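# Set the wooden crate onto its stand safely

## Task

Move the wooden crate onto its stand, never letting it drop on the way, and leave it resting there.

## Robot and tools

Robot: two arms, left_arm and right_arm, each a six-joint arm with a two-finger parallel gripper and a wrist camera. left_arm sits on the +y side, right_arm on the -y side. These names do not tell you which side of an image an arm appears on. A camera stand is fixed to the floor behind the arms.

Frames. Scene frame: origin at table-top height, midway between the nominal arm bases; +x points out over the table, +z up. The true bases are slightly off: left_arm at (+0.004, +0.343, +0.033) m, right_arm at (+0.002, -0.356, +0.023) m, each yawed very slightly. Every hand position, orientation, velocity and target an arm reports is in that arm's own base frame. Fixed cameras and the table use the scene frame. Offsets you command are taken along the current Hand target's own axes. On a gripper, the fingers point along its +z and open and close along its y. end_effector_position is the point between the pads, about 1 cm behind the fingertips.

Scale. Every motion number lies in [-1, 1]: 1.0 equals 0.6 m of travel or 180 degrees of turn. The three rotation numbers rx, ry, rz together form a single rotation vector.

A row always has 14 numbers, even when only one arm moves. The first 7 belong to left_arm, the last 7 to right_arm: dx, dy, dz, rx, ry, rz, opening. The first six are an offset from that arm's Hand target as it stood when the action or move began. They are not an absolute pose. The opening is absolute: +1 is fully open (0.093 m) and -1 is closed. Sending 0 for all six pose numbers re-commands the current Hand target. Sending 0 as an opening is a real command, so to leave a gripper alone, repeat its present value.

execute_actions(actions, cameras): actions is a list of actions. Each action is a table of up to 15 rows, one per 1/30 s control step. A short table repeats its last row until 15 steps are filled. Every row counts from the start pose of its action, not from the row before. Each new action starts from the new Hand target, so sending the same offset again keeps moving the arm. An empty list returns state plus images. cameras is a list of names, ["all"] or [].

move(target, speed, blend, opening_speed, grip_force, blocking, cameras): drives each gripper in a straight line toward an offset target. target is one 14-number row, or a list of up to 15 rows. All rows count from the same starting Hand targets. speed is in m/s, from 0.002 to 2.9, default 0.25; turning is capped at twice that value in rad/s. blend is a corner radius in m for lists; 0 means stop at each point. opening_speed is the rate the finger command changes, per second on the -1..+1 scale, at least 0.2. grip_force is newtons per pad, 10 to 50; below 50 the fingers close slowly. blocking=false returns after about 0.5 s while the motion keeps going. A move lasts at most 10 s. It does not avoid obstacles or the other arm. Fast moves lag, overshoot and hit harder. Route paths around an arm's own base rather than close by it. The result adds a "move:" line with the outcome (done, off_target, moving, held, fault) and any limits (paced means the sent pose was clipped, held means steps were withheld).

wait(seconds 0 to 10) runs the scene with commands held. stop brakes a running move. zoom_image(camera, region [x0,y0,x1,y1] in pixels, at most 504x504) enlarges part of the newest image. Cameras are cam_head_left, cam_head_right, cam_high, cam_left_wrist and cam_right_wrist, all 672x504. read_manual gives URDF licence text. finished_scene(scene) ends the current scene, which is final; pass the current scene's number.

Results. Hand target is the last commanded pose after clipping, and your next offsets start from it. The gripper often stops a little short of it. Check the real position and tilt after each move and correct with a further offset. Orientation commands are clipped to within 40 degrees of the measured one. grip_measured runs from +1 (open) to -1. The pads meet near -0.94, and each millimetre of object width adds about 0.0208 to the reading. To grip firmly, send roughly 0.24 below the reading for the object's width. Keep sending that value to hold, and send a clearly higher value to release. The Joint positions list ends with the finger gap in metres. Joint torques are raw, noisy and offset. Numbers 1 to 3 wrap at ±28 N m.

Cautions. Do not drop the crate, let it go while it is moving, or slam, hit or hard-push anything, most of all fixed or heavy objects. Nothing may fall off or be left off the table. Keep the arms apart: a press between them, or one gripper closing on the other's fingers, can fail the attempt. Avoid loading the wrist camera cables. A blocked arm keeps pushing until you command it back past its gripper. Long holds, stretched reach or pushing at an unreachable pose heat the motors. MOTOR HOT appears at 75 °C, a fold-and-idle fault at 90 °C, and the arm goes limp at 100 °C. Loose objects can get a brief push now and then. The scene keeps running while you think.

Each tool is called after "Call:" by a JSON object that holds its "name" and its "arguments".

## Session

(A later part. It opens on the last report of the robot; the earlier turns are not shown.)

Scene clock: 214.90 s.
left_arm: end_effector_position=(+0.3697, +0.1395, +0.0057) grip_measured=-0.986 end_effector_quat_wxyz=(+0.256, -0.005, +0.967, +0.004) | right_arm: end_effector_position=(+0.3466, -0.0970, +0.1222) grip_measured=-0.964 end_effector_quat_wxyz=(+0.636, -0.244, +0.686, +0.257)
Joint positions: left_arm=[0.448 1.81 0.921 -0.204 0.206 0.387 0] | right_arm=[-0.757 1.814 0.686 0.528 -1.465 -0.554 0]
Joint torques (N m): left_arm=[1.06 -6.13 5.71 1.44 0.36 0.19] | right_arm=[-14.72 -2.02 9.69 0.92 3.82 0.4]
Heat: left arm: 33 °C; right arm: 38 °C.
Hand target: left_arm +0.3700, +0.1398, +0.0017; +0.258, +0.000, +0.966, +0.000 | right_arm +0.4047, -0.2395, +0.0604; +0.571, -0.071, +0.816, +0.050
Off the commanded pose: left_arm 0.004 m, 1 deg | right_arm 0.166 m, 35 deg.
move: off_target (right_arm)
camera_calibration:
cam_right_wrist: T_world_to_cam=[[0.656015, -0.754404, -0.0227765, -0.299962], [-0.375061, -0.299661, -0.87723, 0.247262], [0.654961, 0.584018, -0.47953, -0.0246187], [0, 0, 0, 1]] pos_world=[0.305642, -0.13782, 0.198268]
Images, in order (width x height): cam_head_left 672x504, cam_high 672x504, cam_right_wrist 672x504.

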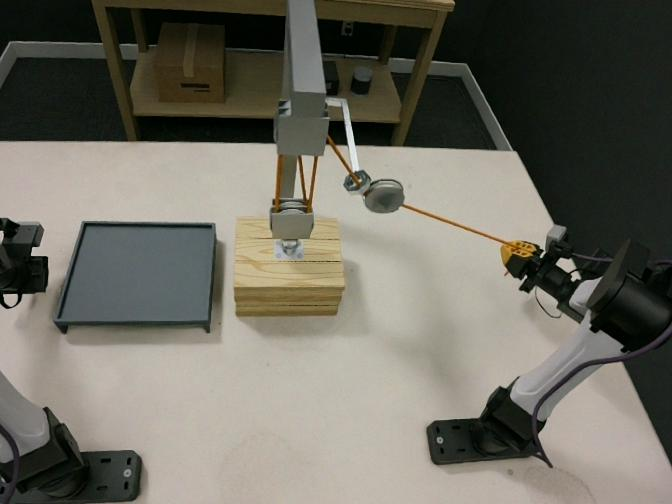

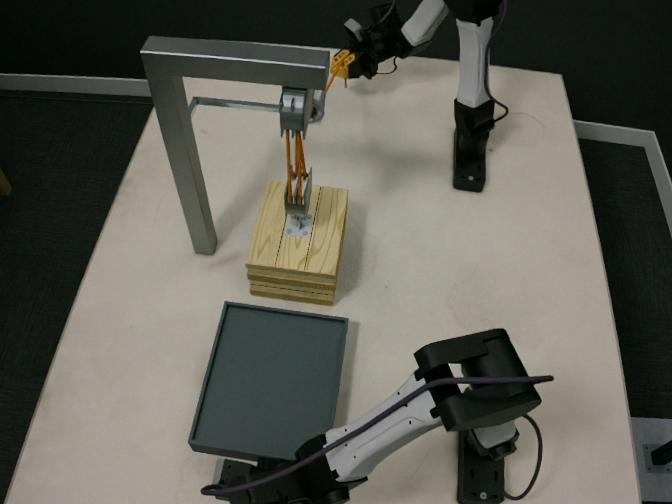

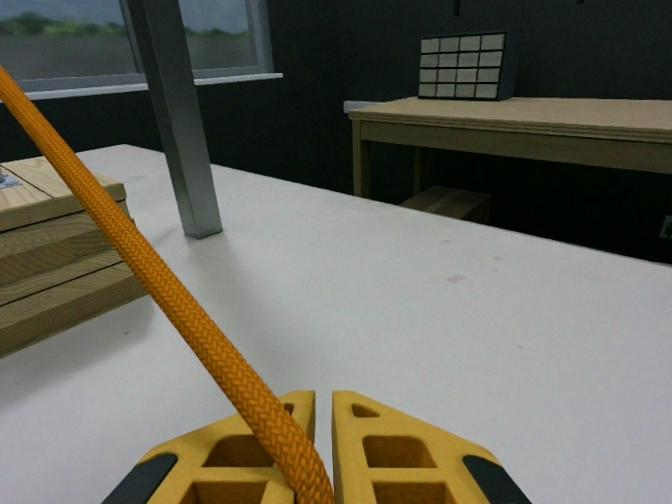

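Call:
{"name": "zoom_image", "arguments": {"camera": "cam_head_left", "region": [250, 80, 430, 280]}}

Call:
{"name": "zoom_image", "arguments": {"camera": "cam_high", "region": [250, 60, 370, 260]}}

Scaled by 2.520 from the camera's 672x504 image, which has a finer 960x720 frame.

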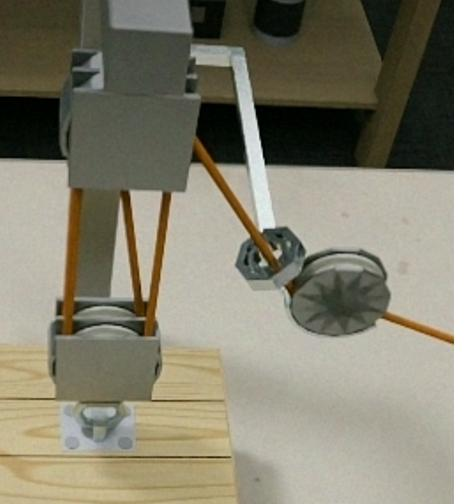

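Scaled by 2.520 from the camera's 672x504 image, which has a finer 960x720 frame.

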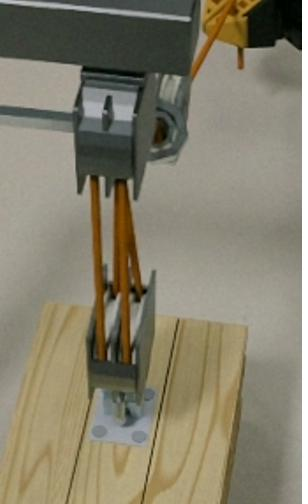

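Call:
{"name": "move", "arguments": {"target": [0,0,0,0,0,0,-1,0.031,-0.0855,-0.086,-0.157,0,-0.057,-1], "speed": 0.06, "cameras": ["cam_right_wrist","cam_high","cam_head_left"]}}

Scene clock: 232.43 s.
left_arm: end_effector_position=(+0.3697, +0.1395, +0.0057) grip_measured=-0.986 end_effector_quat_wxyz=(+0.256, -0.005, +0.967, +0.004) | right_arm: end_effector_position=(+0.3710, -0.2053, +0.0913) grip_measured=-0.964 end_effector_quat_wxyz=(+0.513, -0.327, +0.745, +0.275)
Joint positions: left_arm=[0.448 1.81 0.921 -0.204 0.206 0.387 0] | right_arm=[-0.881 2.464 1.941 -1.608 -1.179 -2.088 0]
Joint torques (N m): left_arm=[1.17 -6.28 5.64 1.45 0.38 0.14] | right_arm=[-13.61 -4.53 11.03 0.64 -0.6 0.46]
Heat: left arm: 33 °C; right arm: 41 °C.
Hand target: left_arm +0.3700, +0.1398, +0.0017; +0.258, +0.000, +0.966, +0.000 | right_arm +0.3595, -0.2996, +0.0605; +0.539, -0.280, +0.770, +0.196
Off the commanded pose: left_arm 0.004 m, 1 deg | right_arm 0.100 m, 11 deg.
joint read past its limit (right arm) — joint 4 (wrist pitch), lower limit.
move: off_target (right_arm)
camera_calibration:
cam_right_wrist: T_world_to_cam=[[0.768288, -0.63792, -0.0528364, -0.413343], [-0.474171, -0.511734, -0.716443, 0.175449], [0.429996, 0.575488, -0.695642, 0.109144], [0, 0, 0, 1]] pos_world=[0.353828, -0.236708, 0.179785]
Images, in order (width x height): cam_head_left 672x504, cam_high 672x504, cam_right_wrist 672x504.

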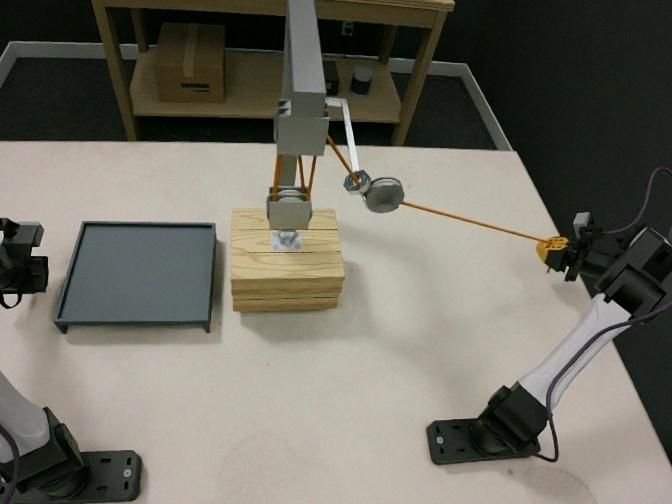

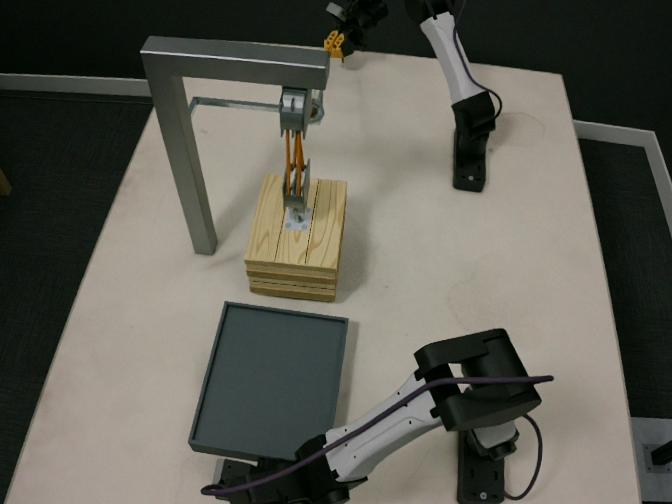

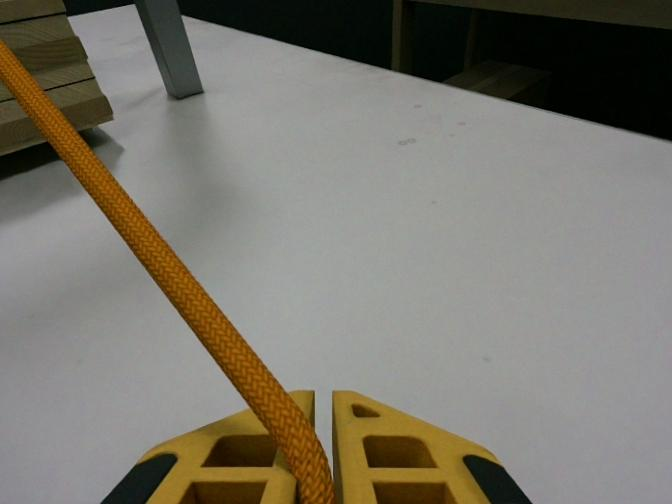

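Call:
{"name": "move", "arguments": {"target": [0,0,0,0,0,0,-1,0.0197,-0.1747,-0.1025,0.1306,0,0.0475,-1], "speed": 0.06, "cameras": ["cam_right_wrist","cam_high","cam_head_left"]}}

Scene clock: 243.33 s.
left_arm: end_effector_position=(+0.3697, +0.1395, +0.0057) grip_measured=-0.986 end_effector_quat_wxyz=(+0.256, -0.005, +0.967, +0.004) | right_arm: end_effector_position=(+0.3620, -0.2620, +0.1145) grip_measured=-0.964 end_effector_quat_wxyz=(+0.488, -0.154, +0.803, +0.306)
Joint positions: left_arm=[0.448 1.81 0.921 -0.204 0.206 0.387 0] | right_arm=[-0.984 2.465 2.064 -1.596 -1.192 -1.654 0]
Joint torques (N m): left_arm=[1.11 -5.96 5.71 1.43 0.35 0.19] | right_arm=[-15.45 -5.38 11.19 3.55 -0.9 0.89]
Heat: left arm: 33 °C; right arm: 46 °C.
Hand target: left_arm +0.3700, +0.1398, +0.0017; +0.258, +0.000, +0.966, +0.000 | right_arm +0.3794, -0.4197, +0.0705; +0.569, -0.107, +0.812, +0.075
Off the commanded pose: left_arm 0.004 m, 1 deg | right_arm 0.165 m, 29 deg.
joint read past its limit (right arm) — joint 4 (wrist pitch), lower limit.
move: off_target (right_arm)
camera_calibration:
cam_right_wrist: T_world_to_cam=[[0.548563, -0.772127, -0.320778, -0.366258], [-0.717158, -0.237278, -0.655274, 0.3116], [0.42984, 0.589508, -0.683899, 0.164238], [0, 0, 0, 1]] pos_world=[0.353786, -0.305681, 0.199018]
Images, in order (width x height): cam_head_left 672x504, cam_high 672x504, cam_right_wrist 672x504.

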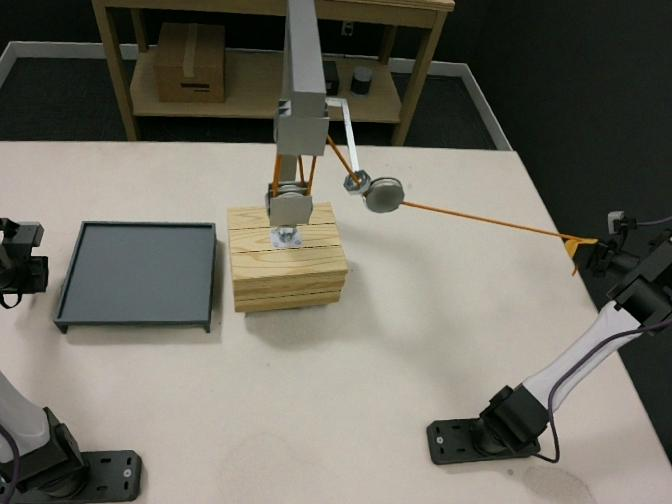

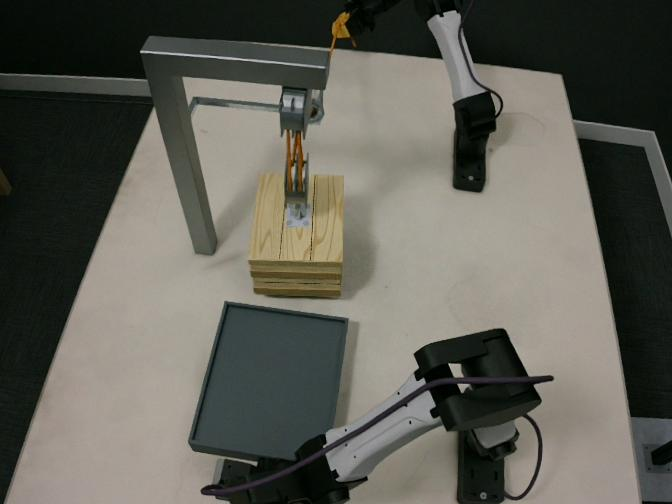

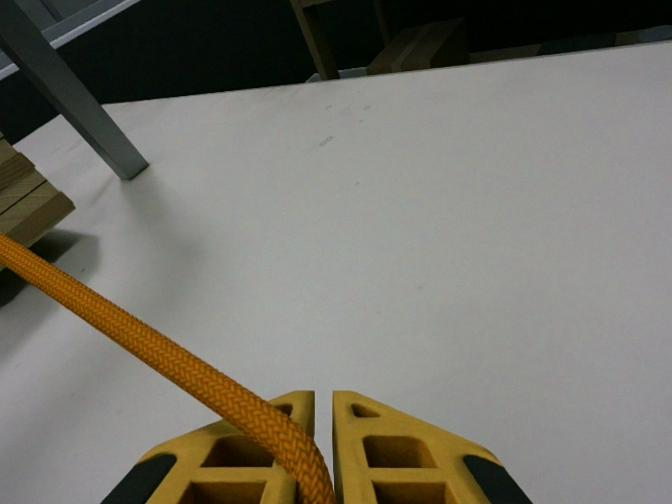

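Call:
{"name": "move", "arguments": {"target": [0,0,0,0,0,0,-1,-0.0097,-0.173,-0.071,0,0,0,-1], "speed": 0.06, "cameras": ["cam_right_wrist","cam_high","cam_head_left"]}}

Scene clock: 252.43 s.
left_arm: end_effector_position=(+0.3697, +0.1395, +0.0057) grip_measured=-0.986 end_effector_quat_wxyz=(+0.256, -0.005, +0.967, +0.004) | right_arm: end_effector_position=(+0.3944, -0.3674, +0.1395) grip_measured=-0.964 end_effector_quat_wxyz=(+0.580, -0.152, +0.776, +0.195)
Joint positions: left_arm=[0.448 1.81 0.921 -0.204 0.206 0.387 0] | right_arm=[-1.057 2.834 2.844 -1.6 -1.316 -1.46 0]
Joint torques (N m): left_arm=[1.02 -5.9 5.72 1.45 0.33 0.17] | right_arm=[-16.64 -7.41 7.21 2.87 0.28 0.9]
Heat: left arm: 33 °C; right arm: 50 °C.
Hand target: left_arm +0.3700, +0.1398, +0.0017; +0.258, +0.000, +0.966, +0.000 | right_arm +0.3697, -0.5297, +0.0904; +0.568, -0.107, +0.812, +0.075
Off the commanded pose: left_arm 0.004 m, 1 deg | right_arm 0.171 m, 15 deg.
elbow stopped short (right arm): the move would have taken joint 3 (elbow) straighter than the controller allows.
joint read past its limit (right arm) — joint 4 (wrist pitch), lower limit.
move: off_target (right_arm)
camera_calibration:
cam_right_wrist: T_world_to_cam=[[0.460807, -0.881294, -0.104778, -0.49304], [-0.606146, -0.226286, -0.762484, 0.301409], [0.648263, 0.414868, -0.638467, 0.0728109], [0, 0, 0, 1]] pos_world=[0.362693, -0.396515, 0.224647]
Images, in order (width x height): cam_head_left 672x504, cam_high 672x504, cam_right_wrist 672x504.

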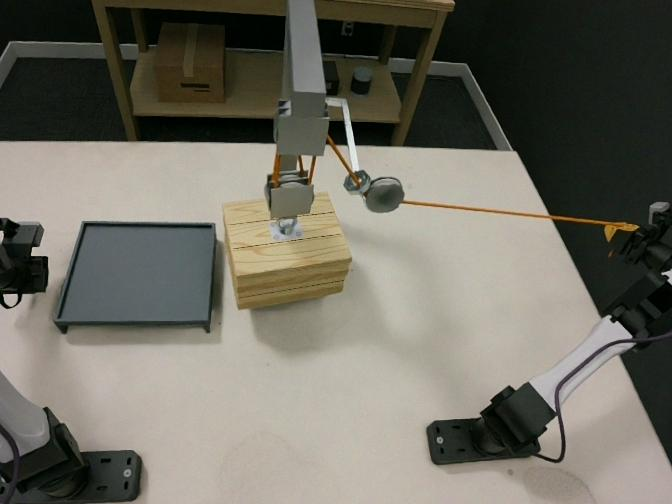

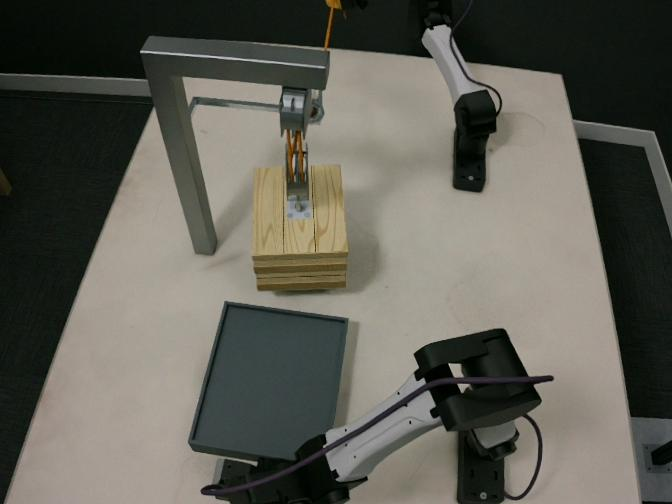

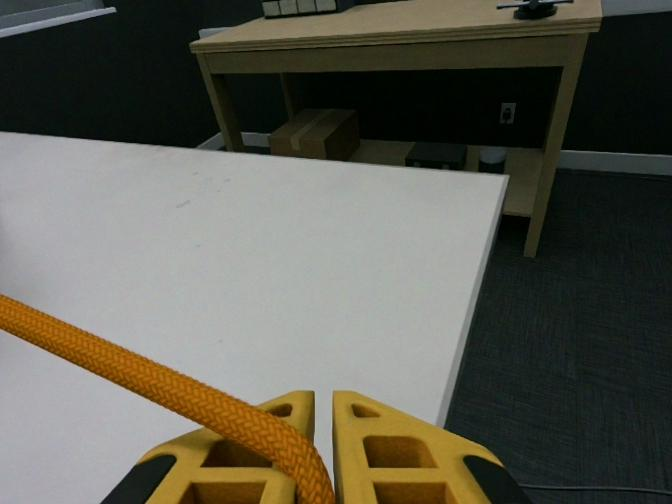

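Call:
{"name": "move", "arguments": {"target": [0,0,0,0,0,0,-1,0.0495,0.041,-0.283,0.0783,0,0.0285,-1], "speed": 0.08, "cameras": ["cam_head_right","cam_high","cam_head_left","cam_right_wrist"]}}

Scene clock: 262.20 s.
left_arm: end_effector_position=(+0.3697, +0.1395, +0.0057) grip_measured=-0.986 end_effector_quat_wxyz=(+0.256, -0.005, +0.967, +0.004) | right_arm: end_effector_position=(+0.2860, -0.4562, +0.1393) grip_measured=-0.964 end_effector_quat_wxyz=(+0.602, -0.076, +0.788, +0.099)
Joint positions: left_arm=[0.448 1.81 0.921 -0.204 0.206 0.387 0] | right_arm=[-1.318 2.834 2.845 -1.605 -1.313 -1.527 0]
Joint torques (N m): left_arm=[1.1 -6.16 5.7 1.45 0.35 0.15] | right_arm=[-16.06 -11.71 7.12 1.61 0.23 0.93]
Heat: left arm: 33 °C; right arm: 55 °C.
Hand target: left_arm +0.3700, +0.1398, +0.0017; +0.258, +0.000, +0.966, +0.000 | right_arm +0.1993, -0.5498, +0.1207; +0.573, +0.000, +0.819, +0.000
Off the commanded pose: left_arm 0.004 m, 1 deg | right_arm 0.129 m, 15 deg.
elbow stopped short (right arm): the move would have taken joint 3 (elbow) straighter than the controller allows.
joint read past its limit (right arm) — joint 4 (wrist pitch), lower limit.
move: off_target (right_arm)
camera_calibration:
cam_right_wrist: T_world_to_cam=[[0.235354, -0.970921, -0.0438281, -0.506253], [-0.6328, -0.118853, -0.765139, 0.27252], [0.737681, 0.207813, -0.642371, 0.0603604], [0, 0, 0, 1]] pos_world=[0.247072, -0.471686, 0.225101]
Images, in order (width x height): cam_head_left 672x504, cam_head_right 672x504, cam_high 672x504, cam_right_wrist 672x504.

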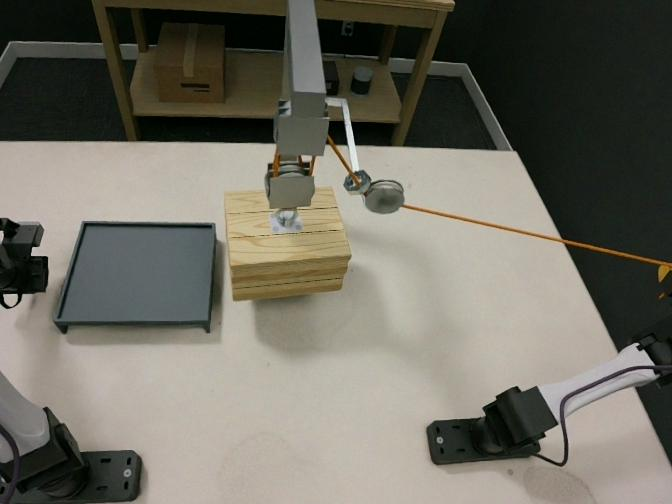

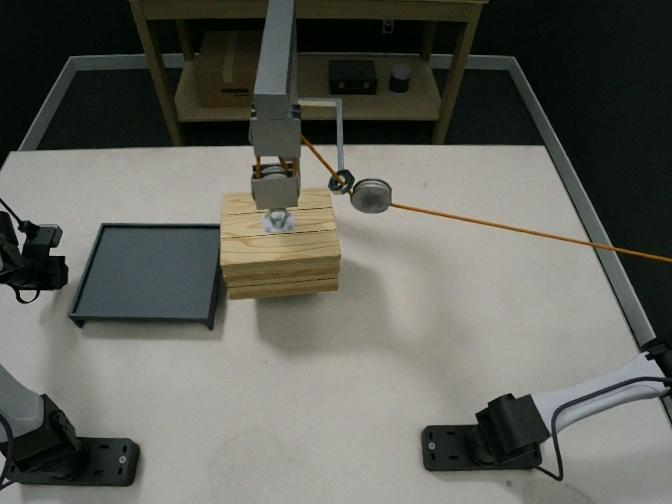

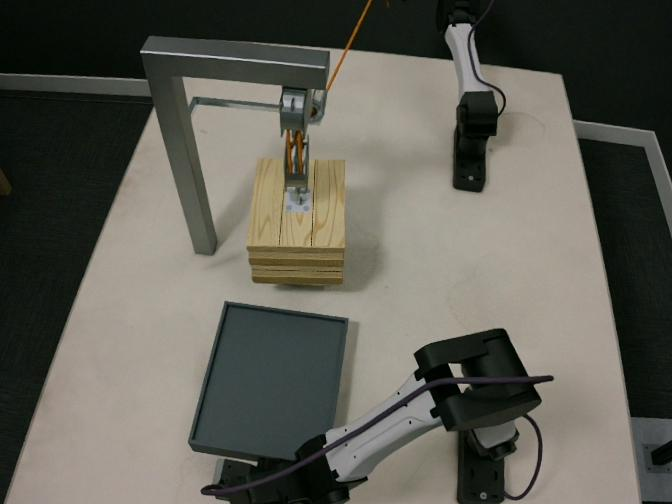

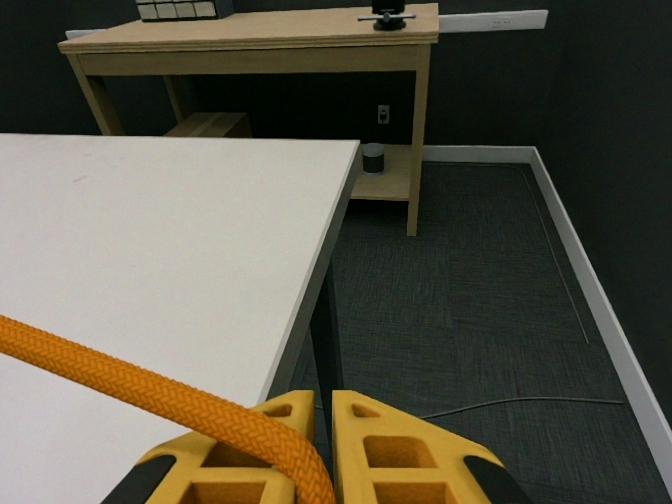

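Call:
{"name": "move", "arguments": {"target": [0,-0.508,0,0,0,0,-1,0,0,0,0,0,0,-1], "speed": 0.12, "cameras": ["cam_head_left","cam_high","cam_head_right","cam_left_wrist"]}}

Scene clock: 269.83 s.
left_arm: end_effector_position=(+0.3545, -0.1487, -0.0081) grip_measured=-0.986 end_effector_quat_wxyz=(+0.234, +0.002, +0.972, +0.021) | right_arm: end_effector_position=(+0.2724, -0.4645, +0.1388) grip_measured=-0.964 end_effector_quat_wxyz=(+0.602, -0.057, +0.791, +0.095)
Joint positions: left_arm=[-0.51 1.849 0.933 -0.253 -0.26 -0.453 0] | right_arm=[-1.347 2.834 2.845 -1.604 -1.31 -1.509 0]
Joint torques (N m): left_arm=[-0.84 -6.39 9.44 1.46 -0.05 -0.08] | right_arm=[-13.65 -11.71 7.1 1.78 0.2 0.91]
Heat: left arm: 33 °C; right arm: 55 °C.
Hand target: left_arm +0.3700, -0.1649, +0.0015; +0.258, +0.000, +0.966, +0.000 | right_arm +0.1993, -0.5498, +0.1207; +0.573, +0.000, +0.819, +0.000
Off the commanded pose: left_arm 0.025 m, 4 deg | right_arm 0.114 m, 14 deg.
elbow stopped short (right arm): the move would have taken joint 3 (elbow) straighter than the controller allows.
joint read past its limit (right arm) — joint 4 (wrist pitch), lower limit.
move: off_target (left_arm, right_arm)
camera_calibration:
cam_left_wrist: T_world_to_cam=[[0.00209797, -0.999074, -0.0429758, -0.150364], [-0.998742, 0.0000594028, -0.0501371, 0.393596], [0.0500932, 0.043027, -0.997817, 0.0618347], [0, 0, 0, 1]] pos_world=[0.390319, -0.152909, 0.0749714]
Images, in order (width x height): cam_head_left 672x504, cam_head_right 672x504, cam_high 672x504, cam_left_wrist 672x504.

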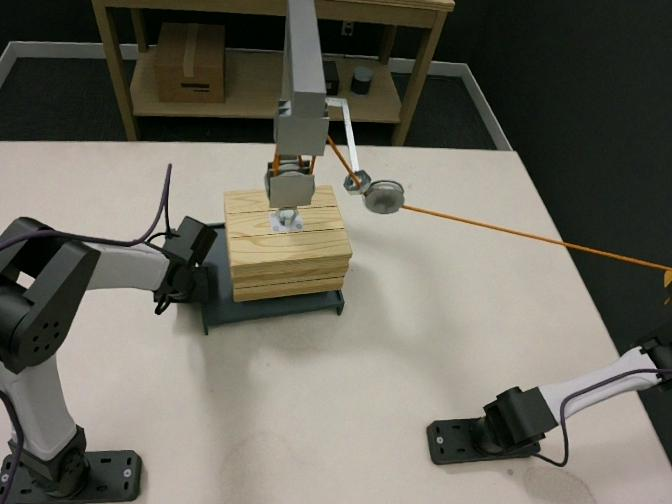

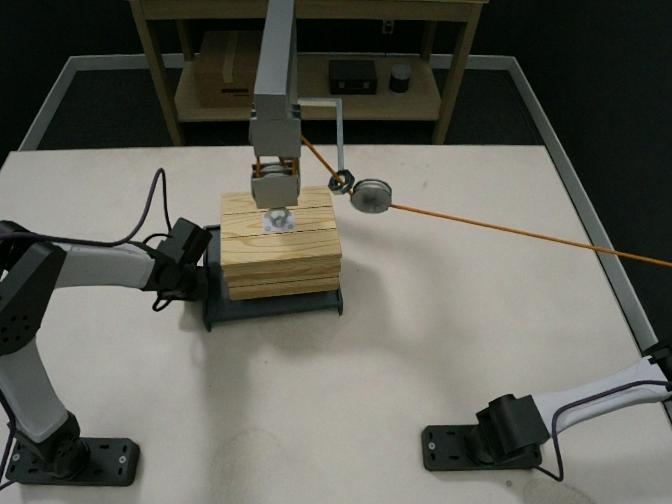

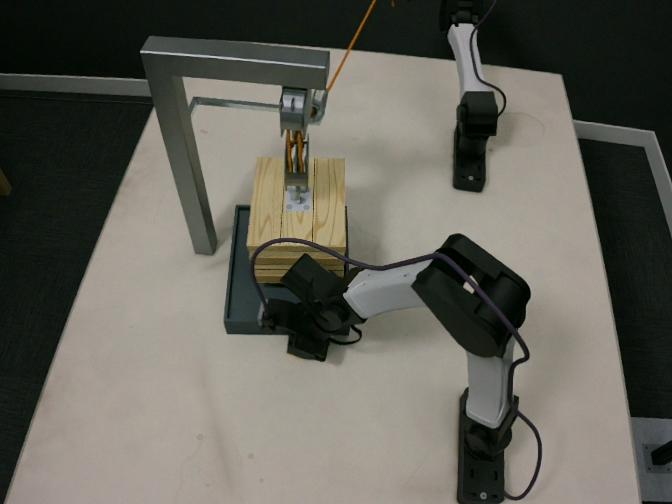

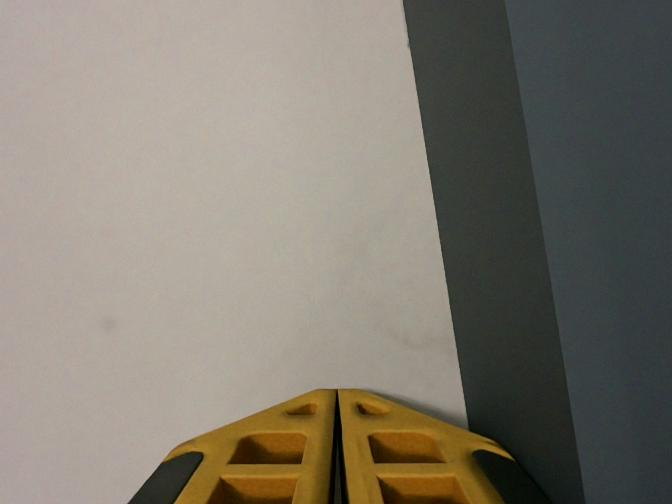

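Call:
{"name": "move", "arguments": {"target": [[0,0.06,0,0,0,0,-1,0,0,0,0,0,0,-1],[-0.09,0.06,0.04,0,0,0,-1,0,0,0,0,0,0,-1],[-0.09,-0.047,0.04,0,0,0,-1,0,0,0,0,0,0,-1]], "speed": 0.12, "blend": [0.01,0.01,0], "cameras": ["cam_head_left","cam_high","cam_head_right","cam_left_wrist"]}}

Scene clock: 280.70 s.
left_arm: end_effector_position=(+0.4294, -0.1687, +0.0097) grip_measured=-0.986 end_effector_quat_wxyz=(+0.263, -0.018, +0.964, +0.026) | right_arm: end_effector_position=(+0.2724, -0.4645, +0.1388) grip_measured=-0.964 end_effector_quat_wxyz=(+0.602, -0.057, +0.791, +0.096)
Joint positions: left_arm=[-0.479 2.036 1.261 -0.342 -0.291 -0.449 0] | right_arm=[-1.347 2.834 2.845 -1.604 -1.31 -1.507 0]
Joint torques (N m): left_arm=[-2.48 -7.36 8.98 1.31 0.34 0.09] | right_arm=[-13.67 -11.74 7.13 1.78 0.2 0.87]
Heat: left arm: 34 °C; right arm: 55 °C.
Hand target: left_arm +0.4288, -0.1931, +0.0076; +0.258, +0.000, +0.966, +0.000 | right_arm +0.1993, -0.5498, +0.1207; +0.573, +0.000, +0.819, +0.000
Off the commanded pose: left_arm 0.024 m, 4 deg | right_arm 0.114 m, 14 deg.
elbow stopped short (right arm): the move would have taken joint 3 (elbow) straighter than the controller allows.
joint read past its limit (right arm) — joint 4 (wrist pitch), lower limit.
move: off_target (left_arm, right_arm)
camera_calibration:
cam_left_wrist: T_world_to_cam=[[0.0448414, -0.998075, -0.0428372, -0.187922], [-0.993211, -0.0399335, -0.109259, 0.460756], [0.107338, 0.0474457, -0.99309, 0.0527057], [0, 0, 0, 1]] pos_world=[0.460398, -0.171661, 0.0946331]
Images, in order (width x height): cam_head_left 672x504, cam_head_right 672x504, cam_high 672x504, cam_left_wrist 672x504.

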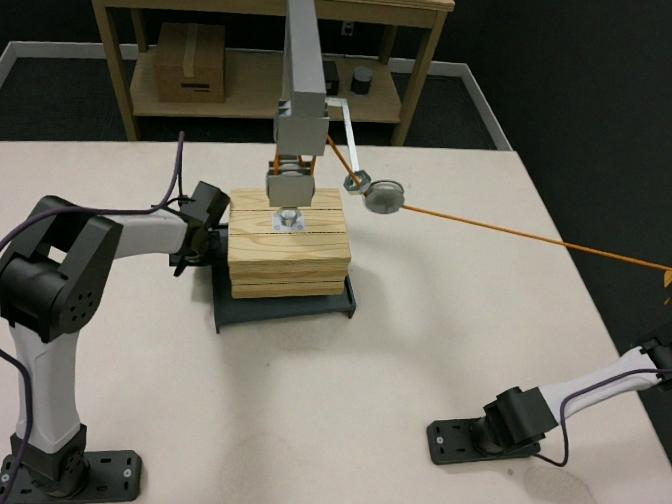

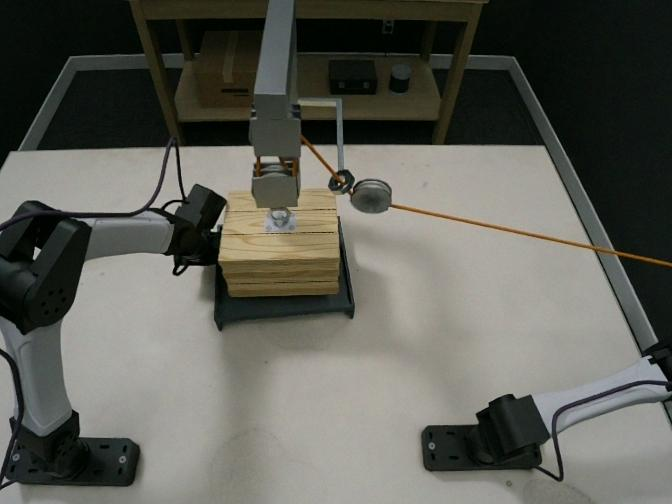

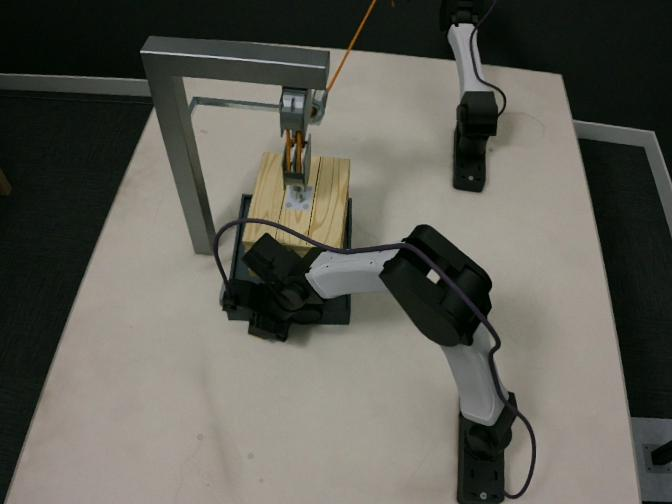

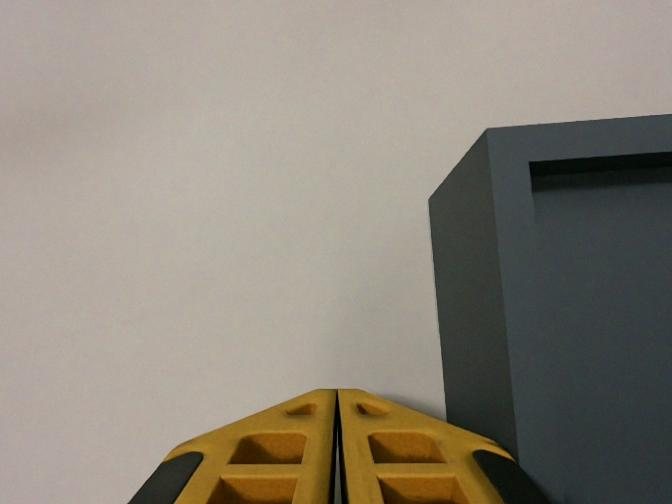

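Call:
{"name": "move", "arguments": {"target": [[0,0.06,0,0,0,0,-1,0,0,0,0,0,0,-1],[-0.053,0.06,0.031,0,0,0,-1,0,0,0,0,0,0,-1],[-0.053,-0.038,0.031,0,0,0,-1,0,0,0,0,0,0,-1]], "speed": 0.12, "blend": [0.01,0.01,0], "cameras": ["cam_head_left","cam_high","cam_head_right","cam_left_wrist"]}}

Scene clock: 290.00 s.
left_arm: end_effector_position=(+0.4698, -0.1778, +0.0111) grip_measured=-0.986 end_effector_quat_wxyz=(+0.258, -0.022, +0.965, +0.029) | right_arm: end_effector_position=(+0.2724, -0.4645, +0.1388) grip_measured=-0.964 end_effector_quat_wxyz=(+0.601, -0.056, +0.791, +0.096)
Joint positions: left_arm=[-0.455 2.173 1.492 -0.44 -0.283 -0.436 0] | right_arm=[-1.347 2.834 2.845 -1.604 -1.31 -1.506 0]
Joint torques (N m): left_arm=[-5.18 -8.27 9.05 1.37 0.25 -0.17] | right_arm=[-13.67 -11.74 7.13 1.79 0.2 0.88]
Heat: left arm: 34 °C; right arm: 55 °C.
Hand target: left_arm +0.4657, -0.2160, +0.0075; +0.258, +0.000, +0.966, +0.000 | right_arm +0.1993, -0.5498, +0.1207; +0.573, +0.000, +0.819, +0.000
Off the commanded pose: left_arm 0.039 m, 4 deg | right_arm 0.114 m, 14 deg.
elbow stopped short (right arm): the move would have taken joint 3 (elbow) straighter than the controller allows.
joint read past its limit (right arm) — joint 4 (wrist pitch), lower limit.
move: off_target (left_arm, right_arm)
camera_calibration:
cam_left_wrist: T_world_to_cam=[[0.0534483, -0.997522, -0.0457581, -0.202716], [-0.993738, -0.0486308, -0.1006, 0.499278], [0.0981259, 0.0508485, -0.993874, 0.055207], [0, 0, 0, 1]] pos_world=[0.501569, -0.18074, 0.0958206]
Images, in order (width x height): cam_head_left 672x504, cam_head_right 672x504, cam_high 672x504, cam_left_wrist 672x504.

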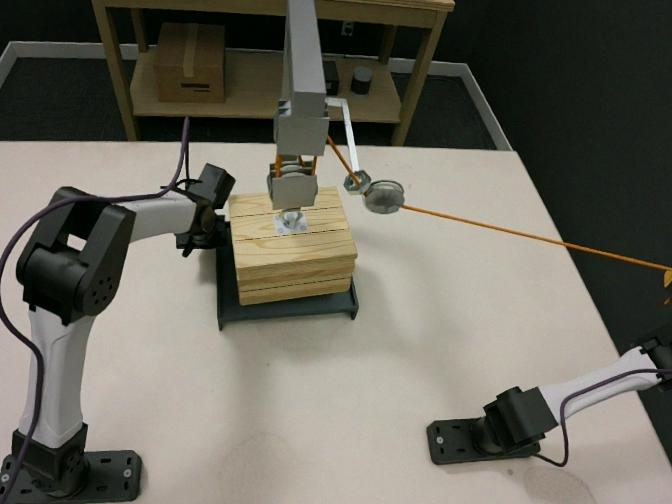

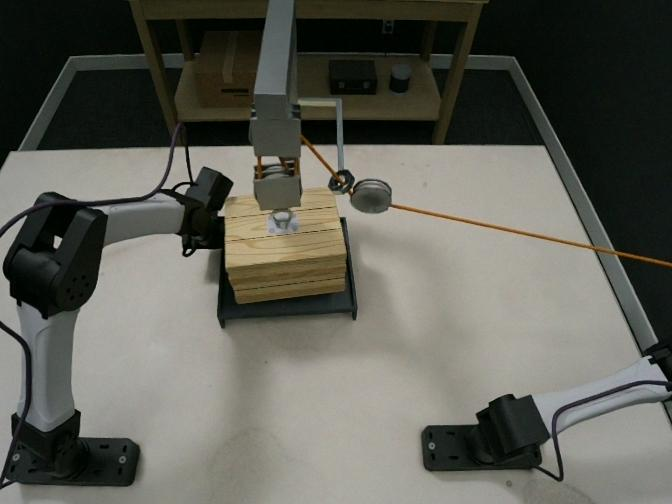

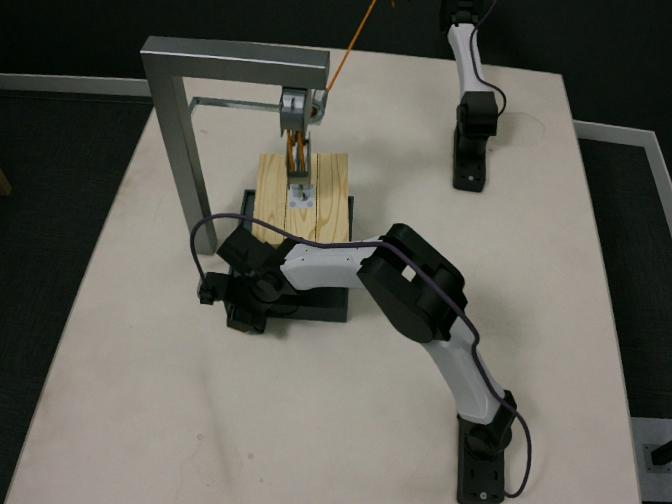

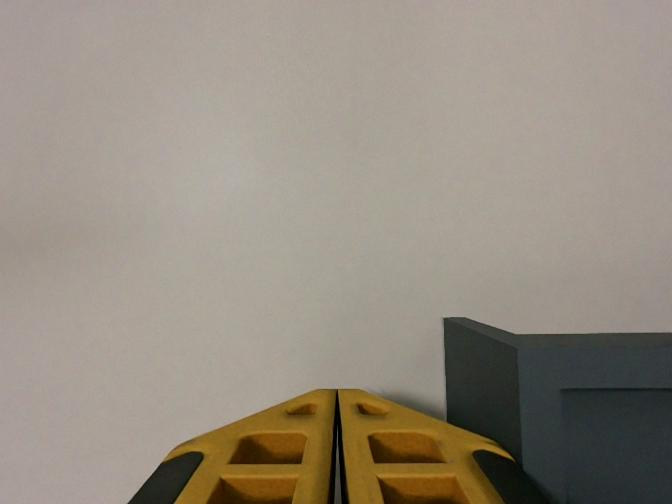

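Call:
{"name": "move", "arguments": {"target": [0,0.15,0,0,0,0,-1,0,0,0,0,0,0,-1], "speed": 0.12, "cameras": ["cam_head_left","cam_high","cam_head_right"]}}

Scene clock: 293.70 s.
left_arm: end_effector_position=(+0.4608, -0.1226, -0.0104) grip_measured=-0.986 end_effector_quat_wxyz=(+0.238, -0.005, +0.971, +0.012) | right_arm: end_effector_position=(+0.2724, -0.4645, +0.1388) grip_measured=-0.964 end_effector_quat_wxyz=(+0.601, -0.056, +0.791, +0.096)
Joint positions: left_arm=[-0.32 2.118 1.32 -0.321 -0.17 -0.291 0] | right_arm=[-1.347 2.834 2.845 -1.604 -1.31 -1.506 0]
Joint torques (N m): left_arm=[0.44 -13.22 5.76 1.38 0.05 0.18] | right_arm=[-13.7 -11.77 7.13 1.79 0.2 0.87]
Heat: left arm: 34 °C; right arm: 55 °C.
Hand target: left_arm +0.4657, -0.1260, +0.0076; +0.258, +0.000, +0.966, +0.000 | right_arm +0.1993, -0.5498, +0.1207; +0.573, +0.000, +0.819, +0.000
Off the commanded pose: left_arm 0.019 m, 3 deg | right_arm 0.114 m, 14 deg.
elbow stopped short (right arm): the move would have taken joint 3 (elbow) straighter than the controller allows.
joint read past its limit (right arm) — joint 4 (wrist pitch), lower limit.
move: off_target (left_arm, right_arm)
Images, in order (width x height): cam_head_left 672x504, cam_head_right 672x504, cam_high 672x504.

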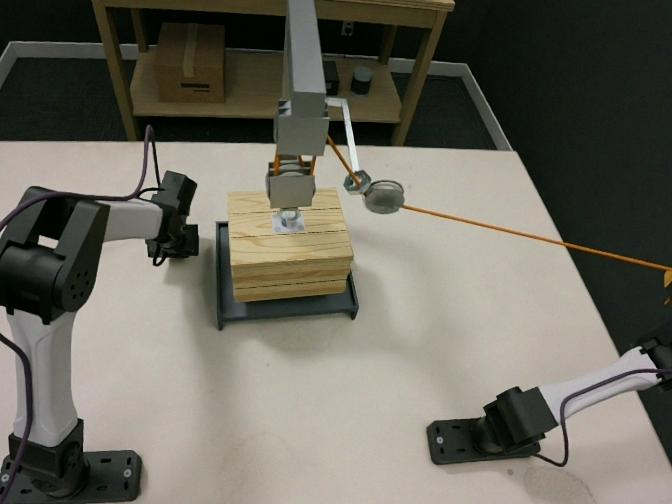

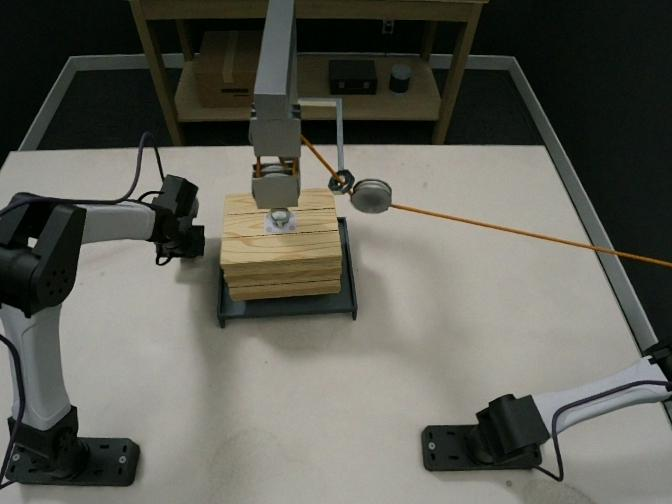

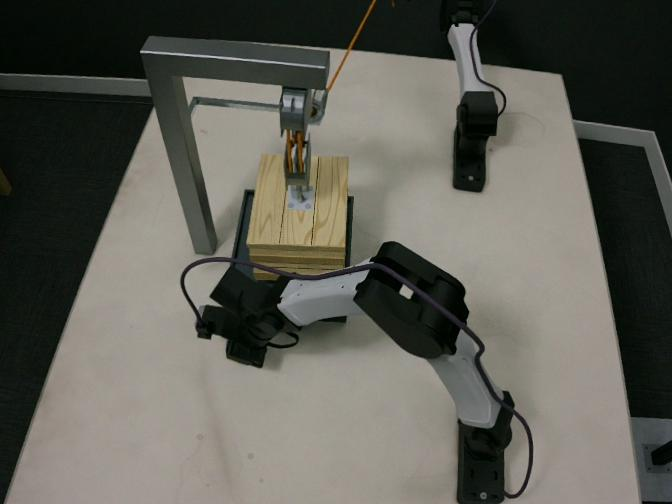

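Call:
{"name": "move", "arguments": {"target": [0,0.05,0,0,0,0,-1,-0.05,0.033,0.2835,-0.0783,0,-0.0285,-1], "speed": 0.06, "cameras": ["cam_head_left","cam_high","cam_head_right"]}}

Scene clock: 304.20 s.
left_arm: end_effector_position=(+0.4613, -0.0986, -0.0107) grip_measured=-0.986 end_effector_quat_wxyz=(+0.239, -0.001, +0.971, +0.004) | right_arm: end_effector_position=(+0.3793, -0.4626, +0.1258) grip_measured=-0.964 end_effector_quat_wxyz=(+0.630, -0.103, +0.762, +0.112)
Joint positions: left_arm=[-0.256 2.092 1.274 -0.286 -0.126 -0.228 0] | right_arm=[-1.163 2.902 2.845 -1.029 -1.364 -1.036 0]
Joint torques (N m): left_arm=[1.32 -12.96 5.75 1.37 -0.05 0.19] | right_arm=[-4.92 -10.36 7.77 2.05 0.96 0.47]
Heat: left arm: 36 °C; right arm: 52 °C.
Hand target: left_arm +0.4657, -0.0960, +0.0076; +0.259, +0.000, +0.966, +0.000 | right_arm +0.3693, -0.5301, +0.0905; +0.568, -0.107, +0.812, +0.075
Off the commanded pose: left_arm 0.019 m, 2 deg | right_arm 0.077 m, 10 deg.
elbow stopped short (right arm): the move would have taken joint 3 (elbow) straighter than the controller allows.
move: off_target (left_arm, right_arm)
Images, in order (width x height): cam_head_left 672x504, cam_head_right 672x504, cam_high 672x504.

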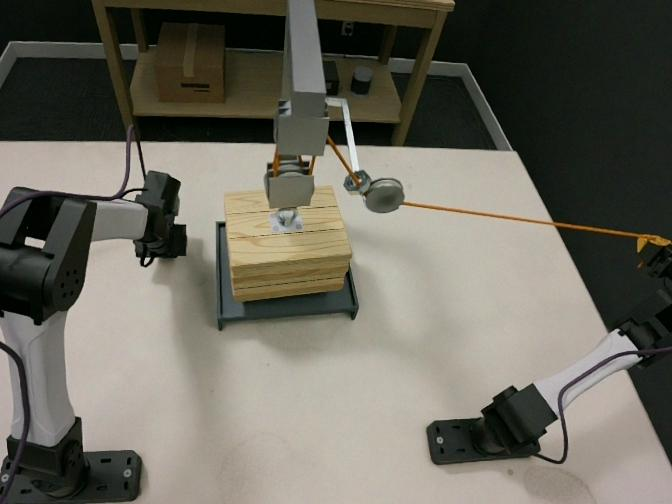

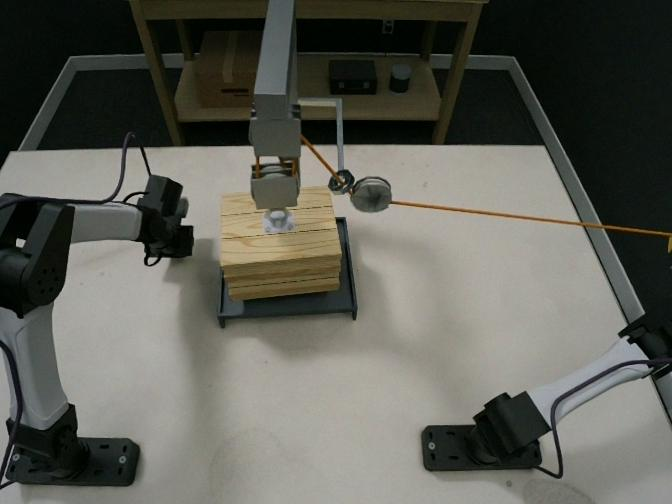

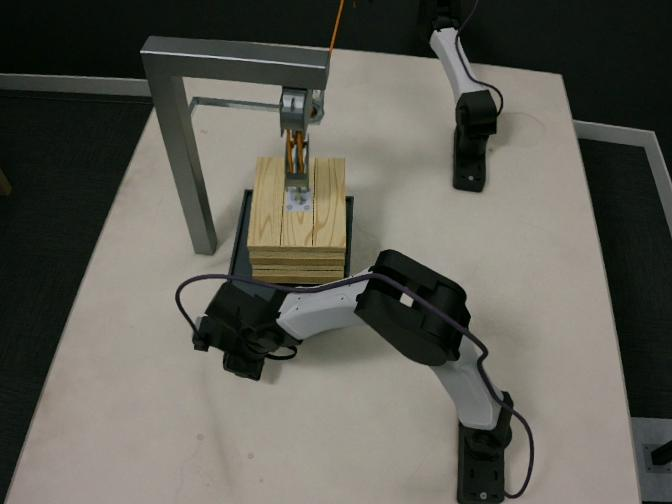

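Call:
{"name": "move", "arguments": {"target": [0,0,0,0,0,0,-1,-0.009,0.205,0.0735,0,0,0,-1], "speed": 0.05, "cameras": ["cam_head_left","cam_high","cam_head_right"]}}

Scene clock: 309.53 s.
left_arm: end_effector_position=(+0.4613, -0.0986, -0.0107) grip_measured=-0.986 end_effector_quat_wxyz=(+0.239, -0.001, +0.971, +0.004) | right_arm: end_effector_position=(+0.3958, -0.3639, +0.0984) grip_measured=-0.964 end_effector_quat_wxyz=(+0.558, -0.163, +0.788, +0.203)
Joint positions: left_arm=[-0.256 2.092 1.274 -0.286 -0.126 -0.228 0] | right_arm=[-1.047 2.902 2.845 -1.606 -1.27 -1.524 0]
Joint torques (N m): left_arm=[1.47 -13.09 5.78 1.36 -0.01 0.14] | right_arm=[-4.59 -12.11 5.12 1.13 -0.16 0.15]
Heat: left arm: 38 °C; right arm: 48 °C.
Hand target: left_arm +0.4657, -0.0960, +0.0076; +0.259, +0.000, +0.966, +0.000 | right_arm +0.3793, -0.4001, +0.0805; +0.568, -0.107, +0.812, +0.075
Off the commanded pose: left_arm 0.019 m, 2 deg | right_arm 0.044 m, 16 deg.
joint read past its limit (right arm) — joint 4 (wrist pitch), lower limit.
move: off_target (left_arm, right_arm)
Images, in order (width x height): cam_head_left 672x504, cam_head_right 672x504, cam_high 672x504.

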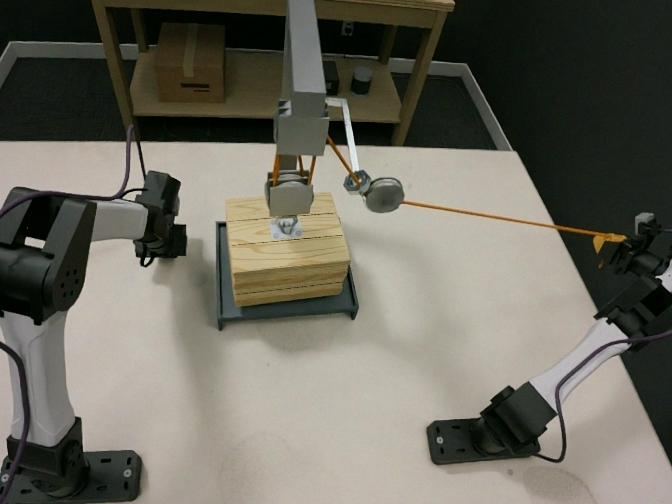

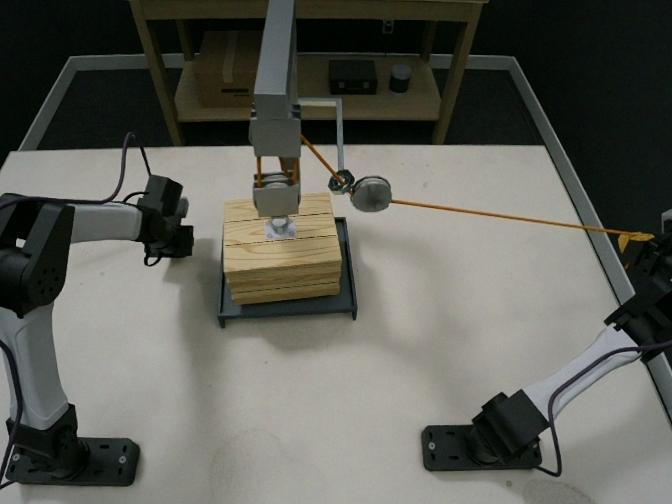

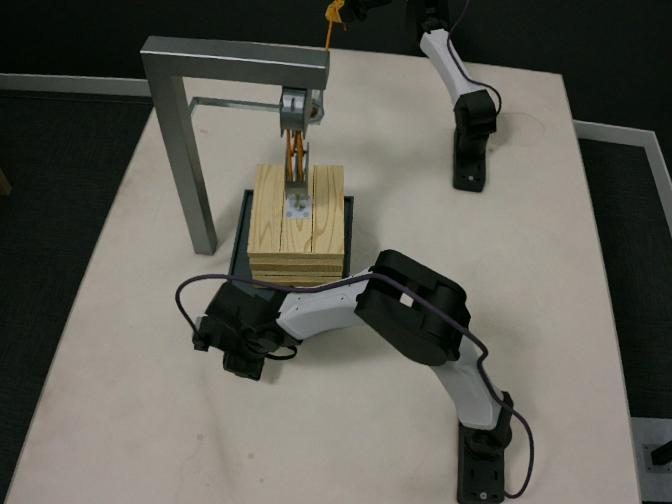

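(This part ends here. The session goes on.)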